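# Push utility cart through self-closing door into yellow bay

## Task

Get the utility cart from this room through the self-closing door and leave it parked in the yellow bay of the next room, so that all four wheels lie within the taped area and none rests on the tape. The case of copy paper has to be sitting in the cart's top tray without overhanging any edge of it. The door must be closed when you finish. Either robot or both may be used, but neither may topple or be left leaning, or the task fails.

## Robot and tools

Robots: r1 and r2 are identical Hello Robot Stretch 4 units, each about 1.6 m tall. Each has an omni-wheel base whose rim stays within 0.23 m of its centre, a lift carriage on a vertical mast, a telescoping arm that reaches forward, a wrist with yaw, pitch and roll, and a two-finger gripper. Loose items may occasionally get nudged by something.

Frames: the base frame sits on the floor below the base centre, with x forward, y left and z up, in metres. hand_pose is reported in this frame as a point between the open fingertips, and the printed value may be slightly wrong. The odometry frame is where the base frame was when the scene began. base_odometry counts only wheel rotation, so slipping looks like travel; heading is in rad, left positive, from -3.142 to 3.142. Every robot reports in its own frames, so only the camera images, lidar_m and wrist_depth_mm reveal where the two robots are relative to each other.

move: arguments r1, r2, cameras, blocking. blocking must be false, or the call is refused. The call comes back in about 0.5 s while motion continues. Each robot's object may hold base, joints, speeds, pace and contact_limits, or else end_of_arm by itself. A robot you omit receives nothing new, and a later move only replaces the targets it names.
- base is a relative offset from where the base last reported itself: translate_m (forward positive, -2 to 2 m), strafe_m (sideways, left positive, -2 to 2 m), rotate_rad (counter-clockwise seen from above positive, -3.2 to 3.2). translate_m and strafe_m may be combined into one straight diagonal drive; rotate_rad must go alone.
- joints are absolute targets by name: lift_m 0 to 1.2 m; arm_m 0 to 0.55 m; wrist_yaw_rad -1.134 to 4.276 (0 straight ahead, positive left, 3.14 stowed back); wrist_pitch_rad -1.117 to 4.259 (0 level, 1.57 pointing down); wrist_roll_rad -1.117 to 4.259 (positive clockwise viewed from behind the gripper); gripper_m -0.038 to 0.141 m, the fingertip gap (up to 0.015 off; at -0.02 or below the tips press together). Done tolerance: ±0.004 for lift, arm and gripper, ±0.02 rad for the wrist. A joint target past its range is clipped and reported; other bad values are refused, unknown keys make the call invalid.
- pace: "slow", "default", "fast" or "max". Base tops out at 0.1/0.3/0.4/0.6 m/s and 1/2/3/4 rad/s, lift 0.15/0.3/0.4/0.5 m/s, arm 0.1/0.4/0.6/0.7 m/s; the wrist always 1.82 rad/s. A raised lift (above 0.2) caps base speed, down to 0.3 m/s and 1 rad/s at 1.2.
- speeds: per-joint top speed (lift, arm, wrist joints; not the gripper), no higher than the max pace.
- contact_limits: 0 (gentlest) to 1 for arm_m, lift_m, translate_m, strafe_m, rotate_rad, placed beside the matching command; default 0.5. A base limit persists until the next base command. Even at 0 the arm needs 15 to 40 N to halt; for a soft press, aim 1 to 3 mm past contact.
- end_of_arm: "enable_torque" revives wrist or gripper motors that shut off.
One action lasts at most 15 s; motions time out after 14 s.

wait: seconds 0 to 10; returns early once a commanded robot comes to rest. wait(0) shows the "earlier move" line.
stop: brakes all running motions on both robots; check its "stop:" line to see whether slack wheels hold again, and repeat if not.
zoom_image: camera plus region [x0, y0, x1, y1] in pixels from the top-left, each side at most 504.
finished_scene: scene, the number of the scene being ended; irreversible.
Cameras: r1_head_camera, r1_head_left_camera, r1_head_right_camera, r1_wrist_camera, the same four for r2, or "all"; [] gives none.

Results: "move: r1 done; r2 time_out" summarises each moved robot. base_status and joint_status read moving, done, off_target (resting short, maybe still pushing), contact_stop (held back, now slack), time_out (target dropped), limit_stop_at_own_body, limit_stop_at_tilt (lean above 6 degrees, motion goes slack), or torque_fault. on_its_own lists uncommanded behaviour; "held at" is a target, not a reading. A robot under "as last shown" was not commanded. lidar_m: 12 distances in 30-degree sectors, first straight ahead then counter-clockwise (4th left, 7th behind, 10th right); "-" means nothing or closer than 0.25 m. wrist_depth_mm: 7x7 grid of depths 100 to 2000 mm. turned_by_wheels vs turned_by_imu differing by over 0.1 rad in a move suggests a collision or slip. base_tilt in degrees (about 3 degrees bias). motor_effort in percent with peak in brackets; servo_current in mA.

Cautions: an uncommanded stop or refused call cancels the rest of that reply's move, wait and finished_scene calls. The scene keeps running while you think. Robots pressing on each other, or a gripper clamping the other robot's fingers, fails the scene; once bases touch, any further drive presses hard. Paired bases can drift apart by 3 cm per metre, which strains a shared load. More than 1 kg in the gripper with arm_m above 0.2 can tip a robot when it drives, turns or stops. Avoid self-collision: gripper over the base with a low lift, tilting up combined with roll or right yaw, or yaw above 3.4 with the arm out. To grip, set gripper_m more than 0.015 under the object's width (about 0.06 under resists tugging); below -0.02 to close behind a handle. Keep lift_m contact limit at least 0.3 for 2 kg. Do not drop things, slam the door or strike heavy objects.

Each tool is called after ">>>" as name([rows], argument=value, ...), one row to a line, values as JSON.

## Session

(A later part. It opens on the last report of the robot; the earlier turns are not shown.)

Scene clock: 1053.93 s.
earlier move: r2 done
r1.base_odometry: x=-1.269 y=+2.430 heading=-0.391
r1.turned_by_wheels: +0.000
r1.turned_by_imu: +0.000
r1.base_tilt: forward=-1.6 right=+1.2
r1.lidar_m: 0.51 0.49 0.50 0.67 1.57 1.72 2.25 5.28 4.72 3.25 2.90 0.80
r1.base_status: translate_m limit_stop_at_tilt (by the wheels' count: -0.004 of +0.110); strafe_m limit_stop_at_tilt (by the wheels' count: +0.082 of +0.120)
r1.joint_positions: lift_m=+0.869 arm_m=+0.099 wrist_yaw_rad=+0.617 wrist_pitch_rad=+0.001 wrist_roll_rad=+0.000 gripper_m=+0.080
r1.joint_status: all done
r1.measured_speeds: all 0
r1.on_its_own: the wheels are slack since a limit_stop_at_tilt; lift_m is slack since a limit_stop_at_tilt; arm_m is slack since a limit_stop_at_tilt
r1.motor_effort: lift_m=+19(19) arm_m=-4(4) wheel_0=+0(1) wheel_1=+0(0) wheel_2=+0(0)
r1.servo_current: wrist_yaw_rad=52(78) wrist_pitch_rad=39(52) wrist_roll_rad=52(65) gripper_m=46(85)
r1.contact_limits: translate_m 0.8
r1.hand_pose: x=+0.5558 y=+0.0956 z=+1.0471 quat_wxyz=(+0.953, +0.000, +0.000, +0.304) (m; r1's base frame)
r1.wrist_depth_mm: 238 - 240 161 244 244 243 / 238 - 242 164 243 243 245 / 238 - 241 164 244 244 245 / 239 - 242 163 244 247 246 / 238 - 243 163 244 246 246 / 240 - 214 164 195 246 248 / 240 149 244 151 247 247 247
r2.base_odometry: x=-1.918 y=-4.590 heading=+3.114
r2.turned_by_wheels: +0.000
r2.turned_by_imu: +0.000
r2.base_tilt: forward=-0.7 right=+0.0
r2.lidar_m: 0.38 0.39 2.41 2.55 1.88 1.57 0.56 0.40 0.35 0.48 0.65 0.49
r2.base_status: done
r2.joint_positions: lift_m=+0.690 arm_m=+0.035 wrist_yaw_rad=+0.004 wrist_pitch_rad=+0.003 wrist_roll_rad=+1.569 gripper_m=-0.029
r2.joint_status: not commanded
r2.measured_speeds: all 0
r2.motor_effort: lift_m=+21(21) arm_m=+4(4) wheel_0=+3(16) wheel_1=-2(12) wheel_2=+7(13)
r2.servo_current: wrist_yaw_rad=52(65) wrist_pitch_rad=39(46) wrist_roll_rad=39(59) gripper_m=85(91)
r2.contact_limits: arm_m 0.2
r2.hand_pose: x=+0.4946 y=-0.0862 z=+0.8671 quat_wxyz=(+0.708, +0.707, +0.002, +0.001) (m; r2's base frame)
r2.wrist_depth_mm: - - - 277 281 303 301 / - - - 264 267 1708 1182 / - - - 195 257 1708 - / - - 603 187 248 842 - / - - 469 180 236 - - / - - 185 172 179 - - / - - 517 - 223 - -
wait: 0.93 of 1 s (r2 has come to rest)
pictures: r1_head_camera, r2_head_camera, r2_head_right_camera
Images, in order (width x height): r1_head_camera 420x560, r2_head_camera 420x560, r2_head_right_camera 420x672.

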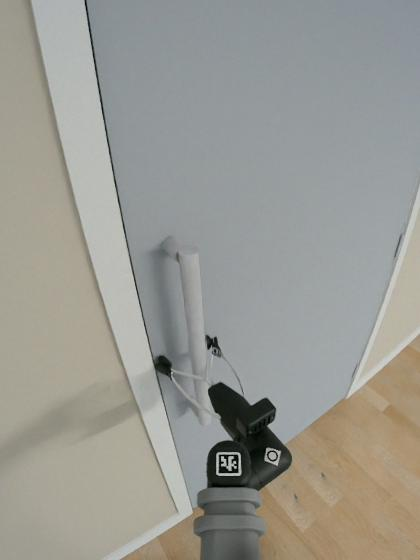

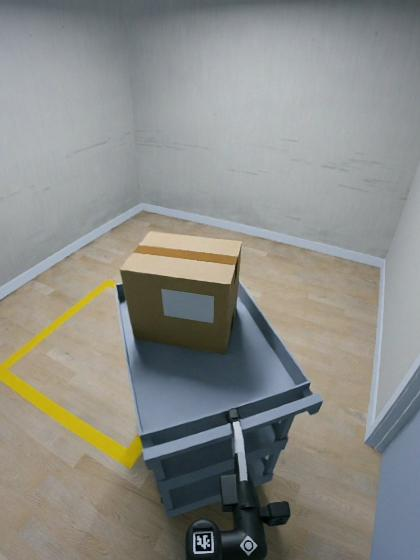

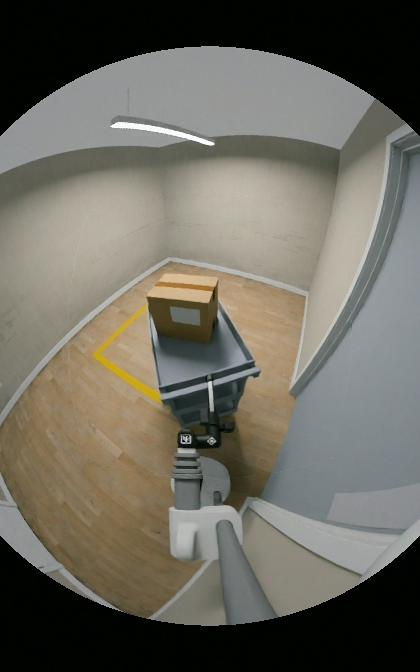

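>>> move(blocking=false, r2={"base":{"translate_m":0.3,"strafe_m":0.11}}, r1={"base":{"translate_m":-0.2,"strafe_m":-0.14},"joints":{"lift_m":0.87},"pace":"slow"}, cameras=[])

>>> wait(seconds=2.5, cameras=[])

>>> wait(seconds=0.5, cameras=["r2_head_camera","r1_head_camera","r2_head_right_camera"])

Scene clock: 1064.93 s.
move: r1 moving; r2 moving
r1.base_odometry: x=-1.283 y=+2.427 heading=-0.390
r1.turned_by_wheels: +0.000
r1.turned_by_imu: +0.000
r1.base_tilt: forward=-1.6 right=+1.3
r1.lidar_m: 0.49 0.50 0.52 0.70 1.64 1.70 2.23 5.29 4.70 3.25 2.93 0.82
r1.base_status: translate_m moving; strafe_m moving
r1.joint_positions: lift_m=+0.869 arm_m=+0.099 wrist_yaw_rad=+0.617 wrist_pitch_rad=+0.001 wrist_roll_rad=+0.000 gripper_m=+0.080
r1.joint_status: all done
r1.measured_speeds: translate_m=-0.044 strafe_m=-0.031 rotate_rad=-0.001 lift_m=+0.000 arm_m=+0.000 wrist_yaw_rad=+0.000 wrist_pitch_rad=+0.000 wrist_roll_rad=+0.000
r1.on_its_own: arm_m is slack since a limit_stop_at_tilt
r1.motor_effort: lift_m=+25(25) arm_m=-3(4) wheel_0=+5(5) wheel_1=-7(7) wheel_2=+6(7)
r1.servo_current: wrist_yaw_rad=52(59) wrist_pitch_rad=39(46) wrist_roll_rad=46(59) gripper_m=39(46)
r1.hand_pose: x=+0.5558 y=+0.0956 z=+1.0475 quat_wxyz=(+0.953, +0.000, +0.000, +0.304) (m; r1's base frame)
r1.wrist_depth_mm: 250 - 253 174 254 255 256 / 250 - 253 176 255 255 256 / 252 - 253 176 256 256 258 / 251 - 253 177 255 258 257 / 252 - 254 176 258 258 258 / 252 - 214 176 195 258 258 / 253 150 256 143 258 258 259
r2.base_odometry: x=-1.949 y=-4.600 heading=+3.113
r2.turned_by_wheels: +0.000
r2.turned_by_imu: +0.001
r2.base_tilt: forward=-0.7 right=+0.1
r2.lidar_m: 0.38 0.36 2.38 2.51 1.91 1.63 0.61 0.41 0.38 0.49 0.67 0.48
r2.base_status: translate_m moving; strafe_m moving
r2.joint_positions: lift_m=+0.690 arm_m=+0.035 wrist_yaw_rad=-0.004 wrist_pitch_rad=+0.003 wrist_roll_rad=+1.569 gripper_m=-0.029
r2.joint_status: not commanded
r2.measured_speeds: translate_m=+0.121 strafe_m=+0.044 rotate_rad=+0.004 lift_m=+0.000 arm_m=+0.000 wrist_yaw_rad=-0.011 wrist_pitch_rad=+0.000 wrist_roll_rad=+0.000
r2.motor_effort: lift_m=+21(21) arm_m=+4(4) wheel_0=+3(7) wheel_1=+10(11) wheel_2=-19(19)
r2.servo_current: wrist_yaw_rad=39(52) wrist_pitch_rad=39(46) wrist_roll_rad=46(52) gripper_m=85(91)
r2.contact_limits: arm_m 0.2
r2.hand_pose: x=+0.4939 y=-0.0885 z=+0.8671 quat_wxyz=(+0.708, +0.707, +0.000, -0.002) (m; r2's base frame)
r2.wrist_depth_mm: - - - 277 291 303 303 / - - - 267 273 1708 1229 / - - - 198 260 1756 - / - - 661 189 248 831 - / - - 469 180 236 - - / - - 187 171 179 - - / - - 504 - 218 - -
pictures: none
No camera images: "cameras" was empty.

Scene clock: 1066.90 s.
earlier move: r1 moving; r2 done
r1.base_odometry: x=-1.466 y=+2.386 heading=-0.390
r1.turned_by_wheels: +0.000
r1.turned_by_imu: -0.001
r1.base_tilt: forward=-1.6 right=+1.2
r1.lidar_m: 0.67 0.68 0.69 0.94 1.67 1.71 2.25 5.08 4.74 3.27 3.03 1.10
r1.base_status: translate_m moving; strafe_m moving
r1.joint_positions: lift_m=+0.869 arm_m=+0.099 wrist_yaw_rad=+0.617 wrist_pitch_rad=+0.001 wrist_roll_rad=+0.000 gripper_m=+0.080
r1.joint_status: all done
r1.measured_speeds: translate_m=-0.081 strafe_m=-0.057 rotate_rad=-0.001 lift_m=+0.000 arm_m=+0.000 wrist_yaw_rad=+0.000 wrist_pitch_rad=+0.000 wrist_roll_rad=+0.000
r1.on_its_own: arm_m is slack since a limit_stop_at_tilt
r1.motor_effort: lift_m=+25(25) arm_m=-3(4) wheel_0=+1(7) wheel_1=-5(8) wheel_2=+3(7)
r1.servo_current: wrist_yaw_rad=46(65) wrist_pitch_rad=39(52) wrist_roll_rad=39(65) gripper_m=46(46)
r1.hand_pose: x=+0.5558 y=+0.0956 z=+1.0475 quat_wxyz=(+0.953, +0.000, +0.000, +0.304) (m; r1's base frame)
r1.wrist_depth_mm: 430 436 436 439 439 442 445 / 430 436 439 439 442 442 445 / 433 439 439 442 442 442 445 / 436 436 442 442 439 442 449 / 436 439 439 445 442 445 445 / 436 439 211 445 195 445 445 / 439 439 442 143 445 445 452
r2.base_odometry: x=-2.221 y=-4.691 heading=+3.114
r2.turned_by_wheels: +0.001
r2.turned_by_imu: +0.000
r2.base_tilt: forward=-0.7 right=+0.0
r2.lidar_m: 0.39 0.41 2.17 2.27 2.09 2.00 0.90 0.62 0.67 0.72 0.98 0.49
r2.base_status: done
r2.joint_positions: lift_m=+0.690 arm_m=+0.035 wrist_yaw_rad=-0.002 wrist_pitch_rad=+0.003 wrist_roll_rad=+1.569 gripper_m=-0.029
r2.joint_status: not commanded
r2.measured_speeds: all 0
r2.motor_effort: lift_m=+21(21) arm_m=+4(4) wheel_0=+3(8) wheel_1=+3(12) wheel_2=-3(20)
r2.servo_current: wrist_yaw_rad=52(59) wrist_pitch_rad=46(46) wrist_roll_rad=46(59) gripper_m=85(91)
r2.contact_limits: arm_m 0.2
r2.hand_pose: x=+0.4941 y=-0.0880 z=+0.8671 quat_wxyz=(+0.708, +0.707, +0.000, -0.002) (m; r2's base frame)
r2.wrist_depth_mm: - - - 265 273 1397 1042 / - - - 257 260 1708 1182 / - - - 191 251 1618 - / - - 544 183 243 842 - / - - 473 178 236 - - / - - 185 172 179 - - / - - 525 - 224 - -
wait: 1.97 of 2.5 s (r2 has come to rest)
pictures: none
No camera images: "cameras" was empty.

Scene clock: 1067.40 s.
earlier move: r1 moving
r1.base_odometry: x=-1.500 y=+2.379 heading=-0.390
r1.turned_by_wheels: +0.000
r1.turned_by_imu: +0.000
r1.base_tilt: forward=-1.6 right=+1.3
r1.lidar_m: 0.70 0.70 0.74 1.00 1.66 1.72 2.26 5.05 4.74 3.25 3.03 1.19
r1.base_status: translate_m moving; strafe_m moving
r1.joint_positions: lift_m=+0.869 arm_m=+0.099 wrist_yaw_rad=+0.617 wrist_pitch_rad=+0.001 wrist_roll_rad=+0.000 gripper_m=+0.080
r1.joint_status: all done
r1.measured_speeds: translate_m=-0.037 strafe_m=-0.025 rotate_rad=-0.002 lift_m=+0.000 arm_m=+0.000 wrist_yaw_rad=+0.000 wrist_pitch_rad=+0.000 wrist_roll_rad=+0.000
r1.on_its_own: arm_m is slack since a limit_stop_at_tilt
r1.motor_effort: lift_m=+25(25) arm_m=-3(4) wheel_0=+4(7) wheel_1=-2(8) wheel_2=+3(7)
r1.servo_current: wrist_yaw_rad=39(65) wrist_pitch_rad=39(52) wrist_roll_rad=33(65) gripper_m=39(46)
r1.hand_pose: x=+0.5558 y=+0.0956 z=+1.0475 quat_wxyz=(+0.953, +0.000, +0.000, +0.304) (m; r1's base frame)
r1.wrist_depth_mm: - - 473 473 473 473 473 / - - 469 473 473 477 477 / - - 473 469 477 477 480 / - - 473 469 477 480 484 / - - 477 477 480 477 480 / - - 200 477 195 477 488 / - 149 - 143 480 484 480
r2.base_odometry: x=-2.221 y=-4.691 heading=+3.114
r2.turned_by_wheels: +0.000
r2.turned_by_imu: +0.000
r2.base_tilt: forward=-0.7 right=+0.0
r2.lidar_m: 0.39 0.39 2.19 2.26 2.08 2.02 0.89 0.63 0.64 0.72 1.01 0.48
r2.base_status: done
r2.joint_positions: lift_m=+0.690 arm_m=+0.035 wrist_yaw_rad=-0.002 wrist_pitch_rad=+0.003 wrist_roll_rad=+1.569 gripper_m=-0.029
r2.joint_status: not commanded
r2.measured_speeds: all 0
r2.motor_effort: lift_m=+21(21) arm_m=+4(4) wheel_0=+3(8) wheel_1=+3(12) wheel_2=-3(20)
r2.servo_current: wrist_yaw_rad=39(59) wrist_pitch_rad=39(46) wrist_roll_rad=39(59) gripper_m=85(91)
r2.contact_limits: arm_m 0.2
r2.hand_pose: x=+0.4941 y=-0.0880 z=+0.8671 quat_wxyz=(+0.708, +0.707, +0.000, -0.002) (m; r2's base frame)
r2.wrist_depth_mm: - - - 266 271 1366 1060 / - - - 256 259 1708 1160 / - - - 190 251 1576 - / - - 549 183 244 831 - / - - 473 179 236 - - / - - 185 172 180 - - / - - 530 - 224 - -
wait: 0.50 s; no rest
pictures: r1_head_camera, r2_head_camera, r2_head_right_camera
Images, in order (width x height): r1_head_camera 420x560, r2_head_camera 420x560, r2_head_right_camera 420x672.

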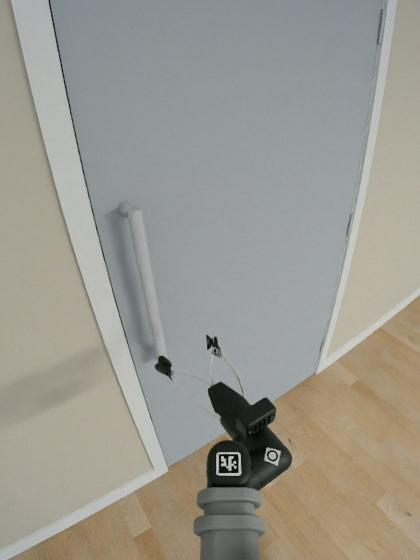

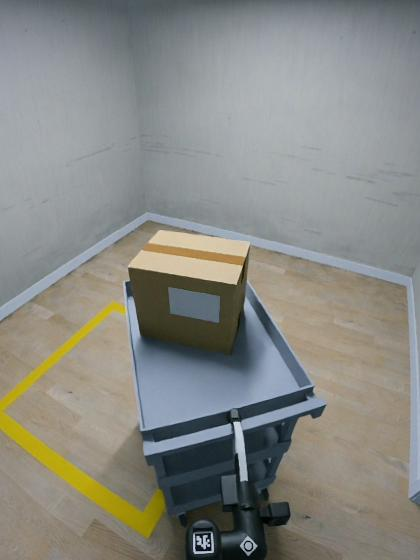

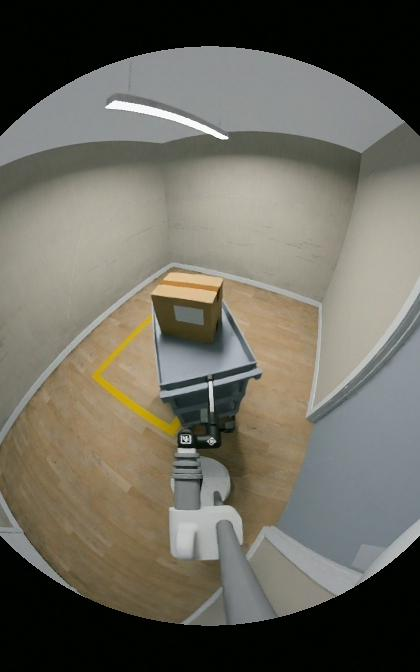

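>>> move(blocking=false, r2={"base":{"translate_m":0.12,"strafe_m":0.35}}, cameras=[])

>>> wait(seconds=3, cameras=["r2_head_camera","r2_head_right_camera"])

Scene clock: 1076.33 s.
earlier move: r1 done
move: r2 moving
r1.base_odometry: x=-1.507 y=+2.377 heading=-0.390
r1.turned_by_wheels: +0.000
r1.turned_by_imu: -0.001
r1.base_tilt: forward=-1.6 right=+1.3
r1.lidar_m: 0.72 0.72 0.77 1.01 1.67 1.72 2.26 5.04 4.73 3.26 3.03 1.18
r1.base_status: done
r1.joint_positions: lift_m=+0.869 arm_m=+0.099 wrist_yaw_rad=+0.617 wrist_pitch_rad=+0.001 wrist_roll_rad=+0.000 gripper_m=+0.080
r1.joint_status: not commanded
r1.measured_speeds: all 0
r1.on_its_own: arm_m is slack since a limit_stop_at_tilt
r1.motor_effort: lift_m=+25(25) arm_m=-4(4) wheel_0=+3(3) wheel_1=-3(3) wheel_2=+2(2)
r1.servo_current: wrist_yaw_rad=39(72) wrist_pitch_rad=39(52) wrist_roll_rad=52(65) gripper_m=39(52)
r1.hand_pose: x=+0.5558 y=+0.0956 z=+1.0475 quat_wxyz=(+0.953, +0.000, +0.000, +0.304) (m; r1's base frame)
r1.wrist_depth_mm: - - 480 480 484 480 484 / - - 480 480 484 488 488 / - - 480 480 480 484 492 / - - 484 484 484 488 488 / - - 484 480 492 496 492 / - - 211 484 196 492 492 / - 149 - 143 488 492 492
r2.base_odometry: x=-2.232 y=-4.721 heading=+3.113
r2.turned_by_wheels: -0.001
r2.turned_by_imu: +0.000
r2.base_tilt: forward=-0.7 right=+0.1
r2.lidar_m: 0.39 0.39 2.15 2.25 2.09 2.02 0.96 0.66 0.65 0.75 1.06 0.49
r2.base_status: translate_m moving; strafe_m moving
r2.joint_positions: lift_m=+0.690 arm_m=+0.035 wrist_yaw_rad=-0.005 wrist_pitch_rad=+0.003 wrist_roll_rad=+1.569 gripper_m=-0.029
r2.joint_status: not commanded
r2.measured_speeds: translate_m=+0.036 strafe_m=+0.118 rotate_rad=+0.001 lift_m=+0.000 arm_m=+0.000 wrist_yaw_rad=-0.005 wrist_pitch_rad=+0.000 wrist_roll_rad=+0.000
r2.motor_effort: lift_m=+21(21) arm_m=+4(4) wheel_0=-10(13) wheel_1=+11(11) wheel_2=-11(11)
r2.servo_current: wrist_yaw_rad=39(52) wrist_pitch_rad=39(46) wrist_roll_rad=46(46) gripper_m=91(91)
r2.contact_limits: arm_m 0.2
r2.hand_pose: x=+0.4938 y=-0.0890 z=+0.8671 quat_wxyz=(+0.708, +0.707, -0.001, -0.003) (m; r2's base frame)
r2.wrist_depth_mm: - - - 265 270 1366 1060 / - - - 256 260 1708 1182 / - - - 190 252 1576 - / - - 549 183 243 831 - / - - 473 179 236 - - / - - 185 172 179 - - / - - 530 - 223 - -
pictures: none
No camera images: "cameras" was empty.

Scene clock: 1078.53 s.
earlier move: r2 done
r1.base_odometry: x=-1.507 y=+2.377 heading=-0.390
r1.turned_by_wheels: +0.000
r1.turned_by_imu: +0.000
r1.base_tilt: forward=-1.6 right=+1.3
r1.lidar_m: 0.71 0.73 0.77 1.00 1.68 1.73 2.25 5.06 4.72 3.26 3.02 1.16
r1.base_status: done
r1.joint_positions: lift_m=+0.869 arm_m=+0.099 wrist_yaw_rad=+0.617 wrist_pitch_rad=+0.001 wrist_roll_rad=+0.000 gripper_m=+0.080
r1.joint_status: not commanded
r1.measured_speeds: all 0
r1.on_its_own: arm_m is slack since a limit_stop_at_tilt
r1.motor_effort: lift_m=+25(25) arm_m=-3(4) wheel_0=+3(3) wheel_1=-3(3) wheel_2=+2(2)
r1.servo_current: wrist_yaw_rad=52(78) wrist_pitch_rad=39(52) wrist_roll_rad=46(65) gripper_m=39(52)
r1.hand_pose: x=+0.5558 y=+0.0956 z=+1.0475 quat_wxyz=(+0.953, +0.000, +0.000, +0.304) (m; r1's base frame)
r1.wrist_depth_mm: - - 480 480 480 488 484 / - - 484 480 484 484 488 / - - 480 484 488 484 492 / - - 480 488 484 492 492 / - - 484 480 488 492 492 / - - 212 488 195 492 496 / - 149 - 143 488 492 500
r2.base_odometry: x=-2.351 y=-5.038 heading=+3.113
r2.turned_by_wheels: +0.001
r2.turned_by_imu: +0.000
r2.base_tilt: forward=-0.7 right=+0.0
r2.lidar_m: 0.46 1.91 1.82 1.89 2.03 1.92 1.44 1.02 0.97 1.09 1.40 0.43
r2.base_status: done
r2.joint_positions: lift_m=+0.690 arm_m=+0.035 wrist_yaw_rad=-0.003 wrist_pitch_rad=+0.003 wrist_roll_rad=+1.569 gripper_m=-0.029
r2.joint_status: not commanded
r2.measured_speeds: all 0
r2.motor_effort: lift_m=+21(22) arm_m=+4(4) wheel_0=-4(13) wheel_1=+0(12) wheel_2=-3(13)
r2.servo_current: wrist_yaw_rad=52(59) wrist_pitch_rad=46(52) wrist_roll_rad=39(59) gripper_m=85(91)
r2.contact_limits: arm_m 0.2
r2.hand_pose: x=+0.4940 y=-0.0883 z=+0.8671 quat_wxyz=(+0.708, +0.707, +0.000, -0.002) (m; r2's base frame)
r2.wrist_depth_mm: - - 554 136 189 - - / - 484 445 141 198 - - / - 455 445 147 206 - - / - - 521 154 216 - - / - - 627 162 228 - - / - - 185 171 179 1618 504 / - - - - - 1618 459
wait: 2.20 of 3 s (r2 has come to rest)
pictures: r2_head_camera, r2_head_right_camera
Images, in order (width x height): r2_head_camera 420x560, r2_head_right_camera 420x672.

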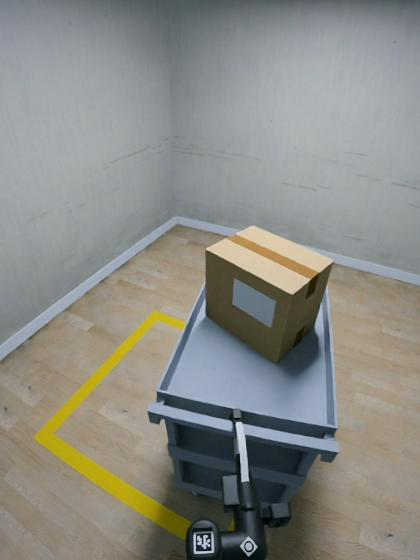

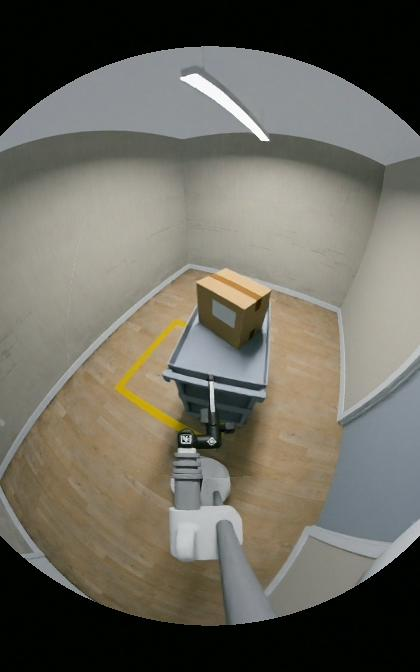

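>>> move(blocking=false, r2={"base":{"translate_m":-0.15,"strafe_m":-0.48}}, cameras=[])

>>> wait(seconds=4, cameras=["r2_head_camera"])

Scene clock: 1089.07 s.
move: r2 moving
r1: as last shown
r1.turned_by_imu: -0.001
r1.lidar_m: 0.74 0.70 0.76 1.02 1.67 1.72 2.23 5.04 4.73 3.25 3.02 1.20
r1.on_its_own: arm_m is slack since a limit_stop_at_tilt
r1.servo_current: wrist_yaw_rad=46(65) wrist_pitch_rad=39(46) wrist_roll_rad=52(59) gripper_m=46(46)
r1.wrist_depth_mm: - - 484 477 484 488 484 / - - 480 484 484 488 492 / - - 484 484 488 488 488 / - - 484 488 484 492 492 / - - 488 484 488 488 488 / - - 211 484 195 492 496 / - 149 - 143 492 496 496
r2.base_odometry: x=-2.340 y=-5.008 heading=+3.114
r2.turned_by_wheels: +0.001
r2.turned_by_imu: +0.002
r2.base_tilt: forward=-0.7 right=+0.0
r2.lidar_m: 0.45 0.53 1.85 1.95 2.03 1.94 1.37 0.99 0.95 1.08 1.31 0.41
r2.base_status: translate_m moving; strafe_m moving
r2.joint_positions: lift_m=+0.690 arm_m=+0.035 wrist_yaw_rad=+0.001 wrist_pitch_rad=+0.003 wrist_roll_rad=+1.569 gripper_m=-0.029
r2.joint_status: not commanded
r2.measured_speeds: translate_m=-0.037 strafe_m=-0.119 rotate_rad=-0.001 lift_m=+0.000 arm_m=+0.000 wrist_yaw_rad=+0.000 wrist_pitch_rad=+0.000 wrist_roll_rad=+0.000
r2.motor_effort: lift_m=+21(21) arm_m=+4(4) wheel_0=+11(11) wheel_1=-11(12) wheel_2=+9(10)
r2.servo_current: wrist_yaw_rad=46(52) wrist_pitch_rad=39(46) wrist_roll_rad=46(52) gripper_m=85(91)
r2.contact_limits: arm_m 0.2
r2.hand_pose: x=+0.4943 y=-0.0872 z=+0.8671 quat_wxyz=(+0.708, +0.707, +0.001, -0.001) (m; r2's base frame)
r2.wrist_depth_mm: - - 559 137 189 - - / - 492 459 142 198 - - / - 455 442 147 207 - - / - - 517 154 218 - - / - - 621 162 226 - - / - - 185 170 179 1708 508 / - - - - - 1618 462
pictures: none
No camera images: "cameras" was empty.

Scene clock: 1091.70 s.
earlier move: r2 done
r1.base_odometry: x=-1.507 y=+2.377 heading=-0.390
r1.turned_by_wheels: +0.000
r1.turned_by_imu: +0.000
r1.base_tilt: forward=-1.6 right=+1.3
r1.lidar_m: 0.72 0.70 0.74 0.98 1.67 1.71 2.26 5.05 4.71 3.25 3.03 1.17
r1.base_status: not commanded
r1.joint_positions: lift_m=+0.869 arm_m=+0.099 wrist_yaw_rad=+0.617 wrist_pitch_rad=+0.001 wrist_roll_rad=+0.000 gripper_m=+0.080
r1.joint_status: not commanded
r1.measured_speeds: all 0
r1.on_its_own: arm_m is slack since a limit_stop_at_tilt
r1.motor_effort: lift_m=+25(25) arm_m=-3(4) wheel_0=+3(4) wheel_1=-3(3) wheel_2=+2(2)
r1.servo_current: wrist_yaw_rad=46(72) wrist_pitch_rad=33(52) wrist_roll_rad=46(72) gripper_m=46(46)
r1.hand_pose: x=+0.5558 y=+0.0956 z=+1.0475 quat_wxyz=(+0.953, +0.000, +0.000, +0.304) (m; r1's base frame)
r1.wrist_depth_mm: - - 480 480 484 488 484 / - - 480 480 484 484 492 / - - 480 480 484 488 488 / - - 484 488 484 492 488 / - - 484 488 484 492 492 / - - 212 484 195 492 492 / - 149 - 143 488 492 492
r2.base_odometry: x=-2.188 y=-4.562 heading=+3.114
r2.turned_by_wheels: +0.000
r2.turned_by_imu: +0.002
r2.base_tilt: forward=-0.6 right=+0.1
r2.lidar_m: 0.33 0.36 2.31 2.40 2.14 2.07 0.70 0.50 0.54 0.59 0.82 0.53
r2.base_status: done
r2.joint_positions: lift_m=+0.690 arm_m=+0.035 wrist_yaw_rad=+0.003 wrist_pitch_rad=+0.003 wrist_roll_rad=+1.569 gripper_m=-0.029
r2.joint_status: not commanded
r2.measured_speeds: all 0
r2.motor_effort: lift_m=+21(21) arm_m=+4(4) wheel_0=+5(19) wheel_1=-2(12) wheel_2=+6(13)
r2.servo_current: wrist_yaw_rad=39(65) wrist_pitch_rad=46(52) wrist_roll_rad=52(59) gripper_m=85(98)
r2.contact_limits: arm_m 0.2
r2.hand_pose: x=+0.4945 y=-0.0865 z=+0.8671 quat_wxyz=(+0.708, +0.707, +0.002, +0.000) (m; r2's base frame)
r2.wrist_depth_mm: - - - 285 319 1397 1060 / - - - 293 304 1464 1118 / - - - 267 276 1708 512 / - - - 197 257 788 - / - - 500 185 241 842 - / - - 184 172 179 - - / - - 477 - 215 - -
wait: 2.63 of 4 s (r2 has come to rest)
pictures: r2_head_camera
Images, in order (width x height): r2_head_camera 420x560.

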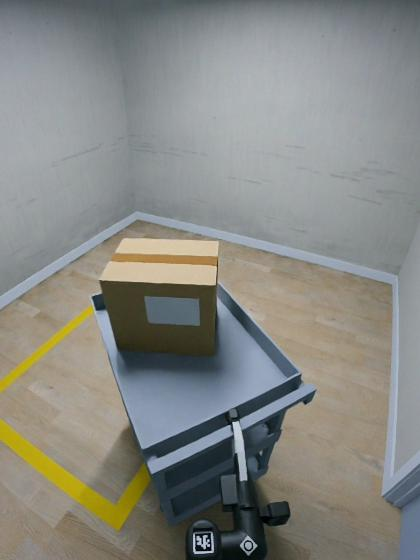

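>>> move(blocking=false, r2={"base":{"translate_m":0.25,"strafe_m":0.15}}, cameras=[])

>>> wait(seconds=3, cameras=["r2_head_camera"])

Scene clock: 1095.83 s.
move: r2 moving
r1: as last shown
r1.lidar_m: 0.70 0.71 0.75 0.99 1.67 1.71 2.26 5.05 4.72 3.28 3.02 1.18
r1.on_its_own: arm_m is slack since a limit_stop_at_tilt
r1.motor_effort: lift_m=+25(25) arm_m=-4(4) wheel_0=+3(3) wheel_1=-3(3) wheel_2=+2(2)
r1.servo_current: wrist_yaw_rad=39(65) wrist_pitch_rad=39(46) wrist_roll_rad=39(59) gripper_m=46(52)
r1.wrist_depth_mm: - - 488 480 480 484 488 / - - 480 480 484 488 488 / - - 480 480 484 488 488 / - - 488 480 484 488 496 / - - 484 480 484 492 492 / - - 211 488 195 496 496 / - 149 - 143 492 496 496
r2.base_odometry: x=-2.219 y=-4.579 heading=+3.113
r2.turned_by_wheels: -0.001
r2.turned_by_imu: -0.001
r2.base_tilt: forward=-0.7 right=+0.1
r2.lidar_m: 0.33 0.37 2.29 2.37 2.16 2.07 0.76 0.56 0.59 0.63 0.87 0.51
r2.base_status: translate_m moving; strafe_m moving
r2.joint_positions: lift_m=+0.690 arm_m=+0.035 wrist_yaw_rad=-0.004 wrist_pitch_rad=+0.003 wrist_roll_rad=+1.569 gripper_m=-0.029
r2.joint_status: not commanded
r2.measured_speeds: translate_m=+0.120 strafe_m=+0.072 rotate_rad=+0.001 lift_m=+0.000 arm_m=+0.000 wrist_yaw_rad=-0.008 wrist_pitch_rad=+0.000 wrist_roll_rad=+0.000
r2.motor_effort: lift_m=+21(21) arm_m=+4(4) wheel_0=-5(7) wheel_1=+11(12) wheel_2=-17(18)
r2.servo_current: wrist_yaw_rad=46(59) wrist_pitch_rad=39(46) wrist_roll_rad=46(52) gripper_m=85(91)
r2.contact_limits: arm_m 0.2
r2.hand_pose: x=+0.4939 y=-0.0887 z=+0.8671 quat_wxyz=(+0.708, +0.707, -0.001, -0.003) (m; r2's base frame)
r2.wrist_depth_mm: - - - 287 329 1397 1118 / - - - 290 309 1499 1118 / - - - 268 276 1708 508 / - - - 196 258 1661 - / - - 521 183 240 831 - / - - 185 169 179 - - / - - 473 - 213 - -
pictures: none
No camera images: "cameras" was empty.

Scene clock: 1097.63 s.
earlier move: r2 done
r1.base_odometry: x=-1.507 y=+2.377 heading=-0.390
r1.turned_by_wheels: +0.000
r1.turned_by_imu: +0.000
r1.base_tilt: forward=-1.6 right=+1.3
r1.lidar_m: 0.72 0.71 0.76 1.00 1.67 1.72 2.25 5.04 4.73 3.24 3.04 1.19
r1.base_status: not commanded
r1.joint_positions: lift_m=+0.869 arm_m=+0.099 wrist_yaw_rad=+0.617 wrist_pitch_rad=+0.001 wrist_roll_rad=+0.000 gripper_m=+0.080
r1.joint_status: not commanded
r1.measured_speeds: all 0
r1.on_its_own: arm_m is slack since a limit_stop_at_tilt
r1.motor_effort: lift_m=+25(25) arm_m=-3(4) wheel_0=+3(4) wheel_1=-3(3) wheel_2=+2(2)
r1.servo_current: wrist_yaw_rad=33(65) wrist_pitch_rad=39(46) wrist_roll_rad=39(65) gripper_m=46(52)
r1.hand_pose: x=+0.5558 y=+0.0956 z=+1.0475 quat_wxyz=(+0.953, +0.000, +0.000, +0.304) (m; r1's base frame)
r1.wrist_depth_mm: - - 480 480 484 484 488 / - - 480 484 480 484 488 / - - 480 484 488 488 488 / - - 480 480 488 488 488 / - - 484 484 492 488 492 / - - 211 484 196 492 496 / - 150 - 143 488 492 496
r2.base_odometry: x=-2.442 y=-4.705 heading=+3.114
r2.turned_by_wheels: +0.000
r2.turned_by_imu: -0.001
r2.base_tilt: forward=-0.7 right=+0.1
r2.lidar_m: 0.40 0.39 2.06 2.14 2.30 2.20 1.06 0.81 0.82 0.86 1.06 0.48
r2.base_status: done
r2.joint_positions: lift_m=+0.690 arm_m=+0.035 wrist_yaw_rad=+0.001 wrist_pitch_rad=+0.003 wrist_roll_rad=+1.569 gripper_m=-0.029
r2.joint_status: not commanded
r2.measured_speeds: all 0
r2.motor_effort: lift_m=+21(21) arm_m=+4(4) wheel_0=-4(13) wheel_1=+1(12) wheel_2=-4(21)
r2.servo_current: wrist_yaw_rad=39(72) wrist_pitch_rad=39(46) wrist_roll_rad=52(59) gripper_m=85(91)
r2.contact_limits: arm_m 0.2
r2.hand_pose: x=+0.4944 y=-0.0871 z=+0.8671 quat_wxyz=(+0.708, +0.707, +0.001, -0.001) (m; r2's base frame)
r2.wrist_depth_mm: - - - 204 272 1366 1078 / - - - 256 260 1708 1205 / - - - 190 252 1708 - / - - 539 185 244 842 - / - - 473 178 236 - - / - - 185 172 180 - - / - - 530 - 223 - -
wait: 1.80 of 3 s (r2 has come to rest)
pictures: r2_head_camera
Images, in order (width x height): r2_head_camera 420x560.

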